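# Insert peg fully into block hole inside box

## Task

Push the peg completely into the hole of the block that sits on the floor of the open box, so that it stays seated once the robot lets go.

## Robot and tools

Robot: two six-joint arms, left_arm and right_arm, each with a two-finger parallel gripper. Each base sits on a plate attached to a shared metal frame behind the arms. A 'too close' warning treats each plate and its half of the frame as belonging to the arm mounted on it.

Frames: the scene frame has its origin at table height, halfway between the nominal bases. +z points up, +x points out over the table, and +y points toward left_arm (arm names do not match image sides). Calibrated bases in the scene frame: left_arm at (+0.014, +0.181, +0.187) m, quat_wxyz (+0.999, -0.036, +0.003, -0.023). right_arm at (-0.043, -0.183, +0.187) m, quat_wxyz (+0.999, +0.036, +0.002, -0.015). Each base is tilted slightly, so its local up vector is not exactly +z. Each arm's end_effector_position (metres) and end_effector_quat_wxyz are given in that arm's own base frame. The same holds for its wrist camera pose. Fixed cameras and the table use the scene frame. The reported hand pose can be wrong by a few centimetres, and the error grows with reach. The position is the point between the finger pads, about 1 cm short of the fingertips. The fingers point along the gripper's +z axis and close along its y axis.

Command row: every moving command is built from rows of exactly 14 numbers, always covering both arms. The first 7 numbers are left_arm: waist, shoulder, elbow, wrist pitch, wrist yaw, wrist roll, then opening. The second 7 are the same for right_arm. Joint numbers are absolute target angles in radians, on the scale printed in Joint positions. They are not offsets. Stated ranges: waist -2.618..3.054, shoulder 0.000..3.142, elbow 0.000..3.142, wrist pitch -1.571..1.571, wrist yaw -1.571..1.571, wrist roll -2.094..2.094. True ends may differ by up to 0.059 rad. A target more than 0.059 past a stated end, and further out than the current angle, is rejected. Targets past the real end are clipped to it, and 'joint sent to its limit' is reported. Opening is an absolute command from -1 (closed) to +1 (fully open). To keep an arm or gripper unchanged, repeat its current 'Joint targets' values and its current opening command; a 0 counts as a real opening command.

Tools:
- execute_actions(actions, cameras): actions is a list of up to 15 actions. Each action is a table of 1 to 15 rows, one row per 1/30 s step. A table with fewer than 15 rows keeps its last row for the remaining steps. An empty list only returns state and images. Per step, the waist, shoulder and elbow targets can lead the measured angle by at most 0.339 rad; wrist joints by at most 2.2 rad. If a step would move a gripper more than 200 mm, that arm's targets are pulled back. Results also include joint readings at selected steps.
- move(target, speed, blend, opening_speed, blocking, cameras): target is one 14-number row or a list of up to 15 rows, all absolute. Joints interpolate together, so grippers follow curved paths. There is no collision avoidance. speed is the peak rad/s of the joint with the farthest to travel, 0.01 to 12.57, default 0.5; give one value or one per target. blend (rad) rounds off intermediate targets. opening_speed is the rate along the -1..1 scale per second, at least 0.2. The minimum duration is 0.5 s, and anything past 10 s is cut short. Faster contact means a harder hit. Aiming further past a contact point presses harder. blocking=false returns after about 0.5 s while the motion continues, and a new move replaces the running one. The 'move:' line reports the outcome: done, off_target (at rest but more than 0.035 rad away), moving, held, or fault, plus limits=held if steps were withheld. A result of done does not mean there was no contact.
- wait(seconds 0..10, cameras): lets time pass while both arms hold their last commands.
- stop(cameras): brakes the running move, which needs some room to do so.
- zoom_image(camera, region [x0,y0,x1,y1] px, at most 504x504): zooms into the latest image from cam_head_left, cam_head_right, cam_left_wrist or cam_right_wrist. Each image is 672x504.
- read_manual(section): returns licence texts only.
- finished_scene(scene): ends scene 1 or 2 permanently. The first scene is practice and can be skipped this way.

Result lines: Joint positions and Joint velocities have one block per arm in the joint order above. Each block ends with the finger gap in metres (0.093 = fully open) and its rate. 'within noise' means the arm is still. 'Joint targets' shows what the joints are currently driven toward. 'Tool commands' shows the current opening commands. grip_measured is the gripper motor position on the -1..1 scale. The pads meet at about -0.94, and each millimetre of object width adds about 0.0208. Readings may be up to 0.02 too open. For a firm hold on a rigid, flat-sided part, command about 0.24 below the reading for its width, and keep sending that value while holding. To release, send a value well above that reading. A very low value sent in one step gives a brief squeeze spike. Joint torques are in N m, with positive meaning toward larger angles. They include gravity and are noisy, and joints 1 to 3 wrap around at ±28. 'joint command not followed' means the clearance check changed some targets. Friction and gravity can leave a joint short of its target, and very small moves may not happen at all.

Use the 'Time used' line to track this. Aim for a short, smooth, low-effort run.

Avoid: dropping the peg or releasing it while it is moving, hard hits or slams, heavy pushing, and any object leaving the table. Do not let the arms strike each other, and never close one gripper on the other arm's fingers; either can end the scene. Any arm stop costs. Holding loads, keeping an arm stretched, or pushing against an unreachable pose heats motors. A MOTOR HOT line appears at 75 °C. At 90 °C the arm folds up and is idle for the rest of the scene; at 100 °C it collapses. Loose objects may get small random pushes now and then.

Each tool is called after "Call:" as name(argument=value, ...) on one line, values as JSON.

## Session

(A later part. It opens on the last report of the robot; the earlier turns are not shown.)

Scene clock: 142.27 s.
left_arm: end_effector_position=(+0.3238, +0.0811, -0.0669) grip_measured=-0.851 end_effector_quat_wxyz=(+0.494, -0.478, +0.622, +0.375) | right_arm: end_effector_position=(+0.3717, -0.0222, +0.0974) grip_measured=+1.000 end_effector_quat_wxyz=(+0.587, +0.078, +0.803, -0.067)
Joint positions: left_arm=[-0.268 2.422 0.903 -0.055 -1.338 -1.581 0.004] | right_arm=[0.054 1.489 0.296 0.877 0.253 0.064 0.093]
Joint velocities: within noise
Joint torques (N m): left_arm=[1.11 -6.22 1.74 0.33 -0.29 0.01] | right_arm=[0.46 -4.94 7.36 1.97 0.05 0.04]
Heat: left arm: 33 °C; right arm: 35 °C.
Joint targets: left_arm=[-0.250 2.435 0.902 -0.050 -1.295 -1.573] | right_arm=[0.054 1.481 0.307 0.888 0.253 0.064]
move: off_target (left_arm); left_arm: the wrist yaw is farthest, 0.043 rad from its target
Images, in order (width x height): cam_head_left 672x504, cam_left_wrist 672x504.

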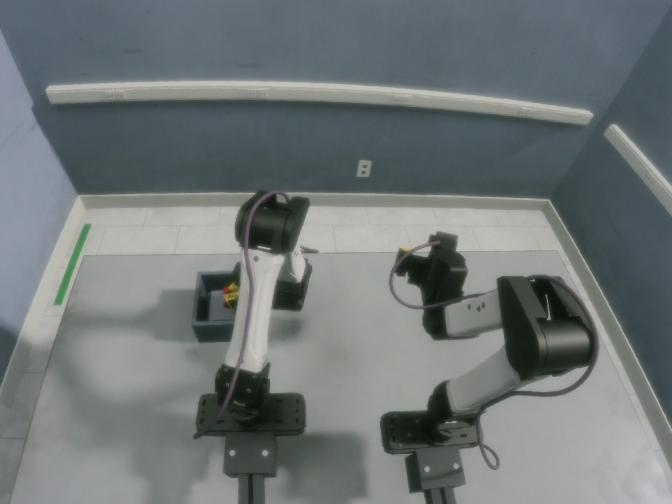

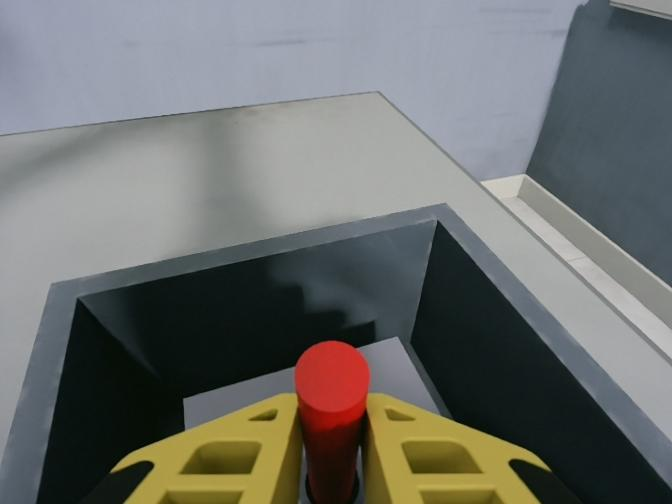

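Call:
move(target=[[-0.262,2.430,0.902,-0.055,-1.325,-1.573,-0.95,0.054,1.481,0.307,0.888,0.253,0.064,1],[-0.262,2.430,0.902,-0.055,-1.325,-1.573,0.1,0.054,1.481,0.307,0.888,0.253,0.064,1]], speed=0.3, opening_speed=1.0, cameras=["cam_left_wrist","cam_head_left"])

Call:
zoom_image(camera="cam_head_left", region=[205, 275, 245, 325])

Scene clock: 150.00 s.
left_arm: end_effector_position=(+0.3238, +0.0813, -0.0658) grip_measured=+0.098 end_effector_quat_wxyz=(+0.496, -0.477, +0.620, +0.376) | right_arm: end_effector_position=(+0.3717, -0.0222, +0.0974) grip_measured=+1.000 end_effector_quat_wxyz=(+0.587, +0.078, +0.803, -0.067)
Joint positions: left_arm=[-0.268 2.422 0.903 -0.056 -1.344 -1.581 0.05] | right_arm=[0.054 1.489 0.296 0.877 0.253 0.064 0.093]
Joint velocities: within noise
Joint torques (N m): left_arm=[0.16 -6.63 1.7 0.27 -0.57 0.02] | right_arm=[0.53 -5.07 7.43 1.98 0.07 0.02]
Heat: left arm: 33 °C; right arm: 35 °C.
Joint targets: left_arm=[-0.262 2.430 0.902 -0.055 -1.325 -1.573] | right_arm=[0.054 1.481 0.307 0.888 0.253 0.064]
move: done
Images, in order (width x height): cam_head_left 672x504, cam_left_wrist 672x504.

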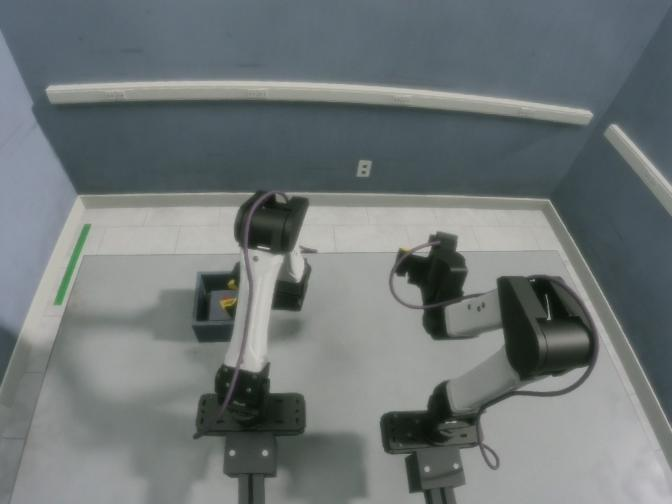

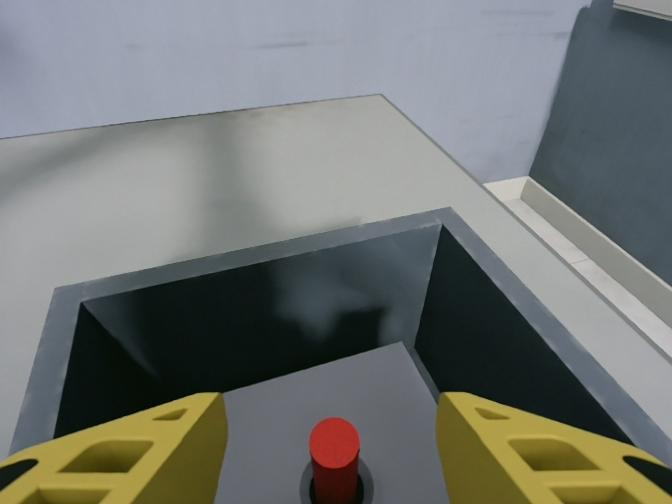

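Scaled by 10.080.

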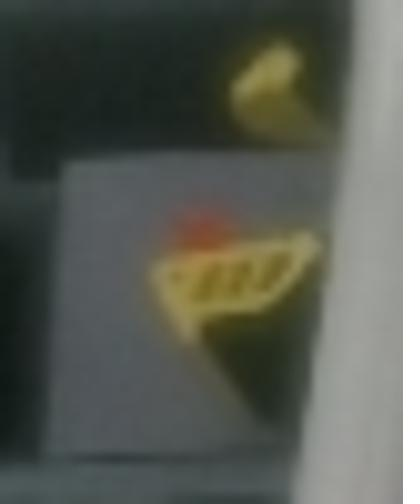

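Call:
move(target=[-0.28,2.25,0.902,-0.235,-1.325,-1.573,0.1,0.054,1.481,0.307,0.888,0.253,0.064,1], speed=0.4, cameras=["cam_left_wrist"])

Scene clock: 154.73 s.
left_arm: end_effector_position=(+0.3272, +0.0782, -0.0301) grip_measured=+0.098 end_effector_quat_wxyz=(+0.484, -0.471, +0.631, +0.381) | right_arm: end_effector_position=(+0.3717, -0.0222, +0.0974) grip_measured=+1.000 end_effector_quat_wxyz=(+0.587, +0.078, +0.803, -0.067)
Joint positions: left_arm=[-0.273 2.282 0.903 -0.226 -1.327 -1.581 0.05] | right_arm=[0.054 1.489 0.296 0.877 0.253 0.064 0.093]
Joint velocities: within noise
Joint torques (N m): left_arm=[-0.85 -9.65 2.43 0.13 -0.77 0.02] | right_arm=[0.44 -5.09 7.25 1.98 0.06 0]
Heat: left arm: 33 °C; right arm: 36 °C.
Joint targets: left_arm=[-0.280 2.250 0.902 -0.235 -1.325 -1.573] | right_arm=[0.054 1.481 0.307 0.888 0.253 0.064]
move: done
Images, in order (width x height): cam_left_wrist 672x504.

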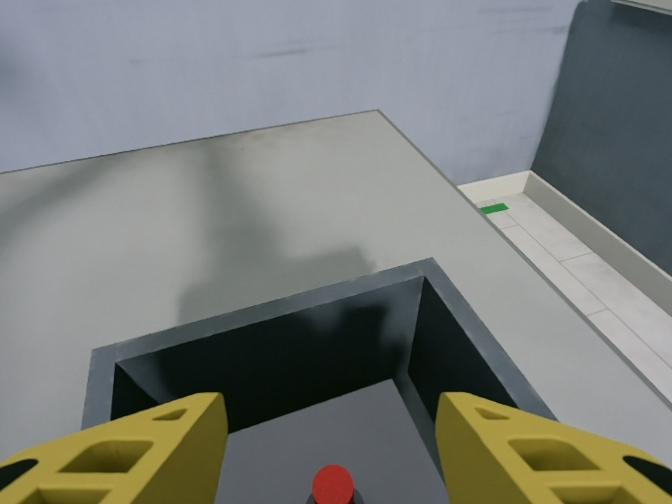

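Call:
finished_scene(scene=2)

The scene is finished: the task was done.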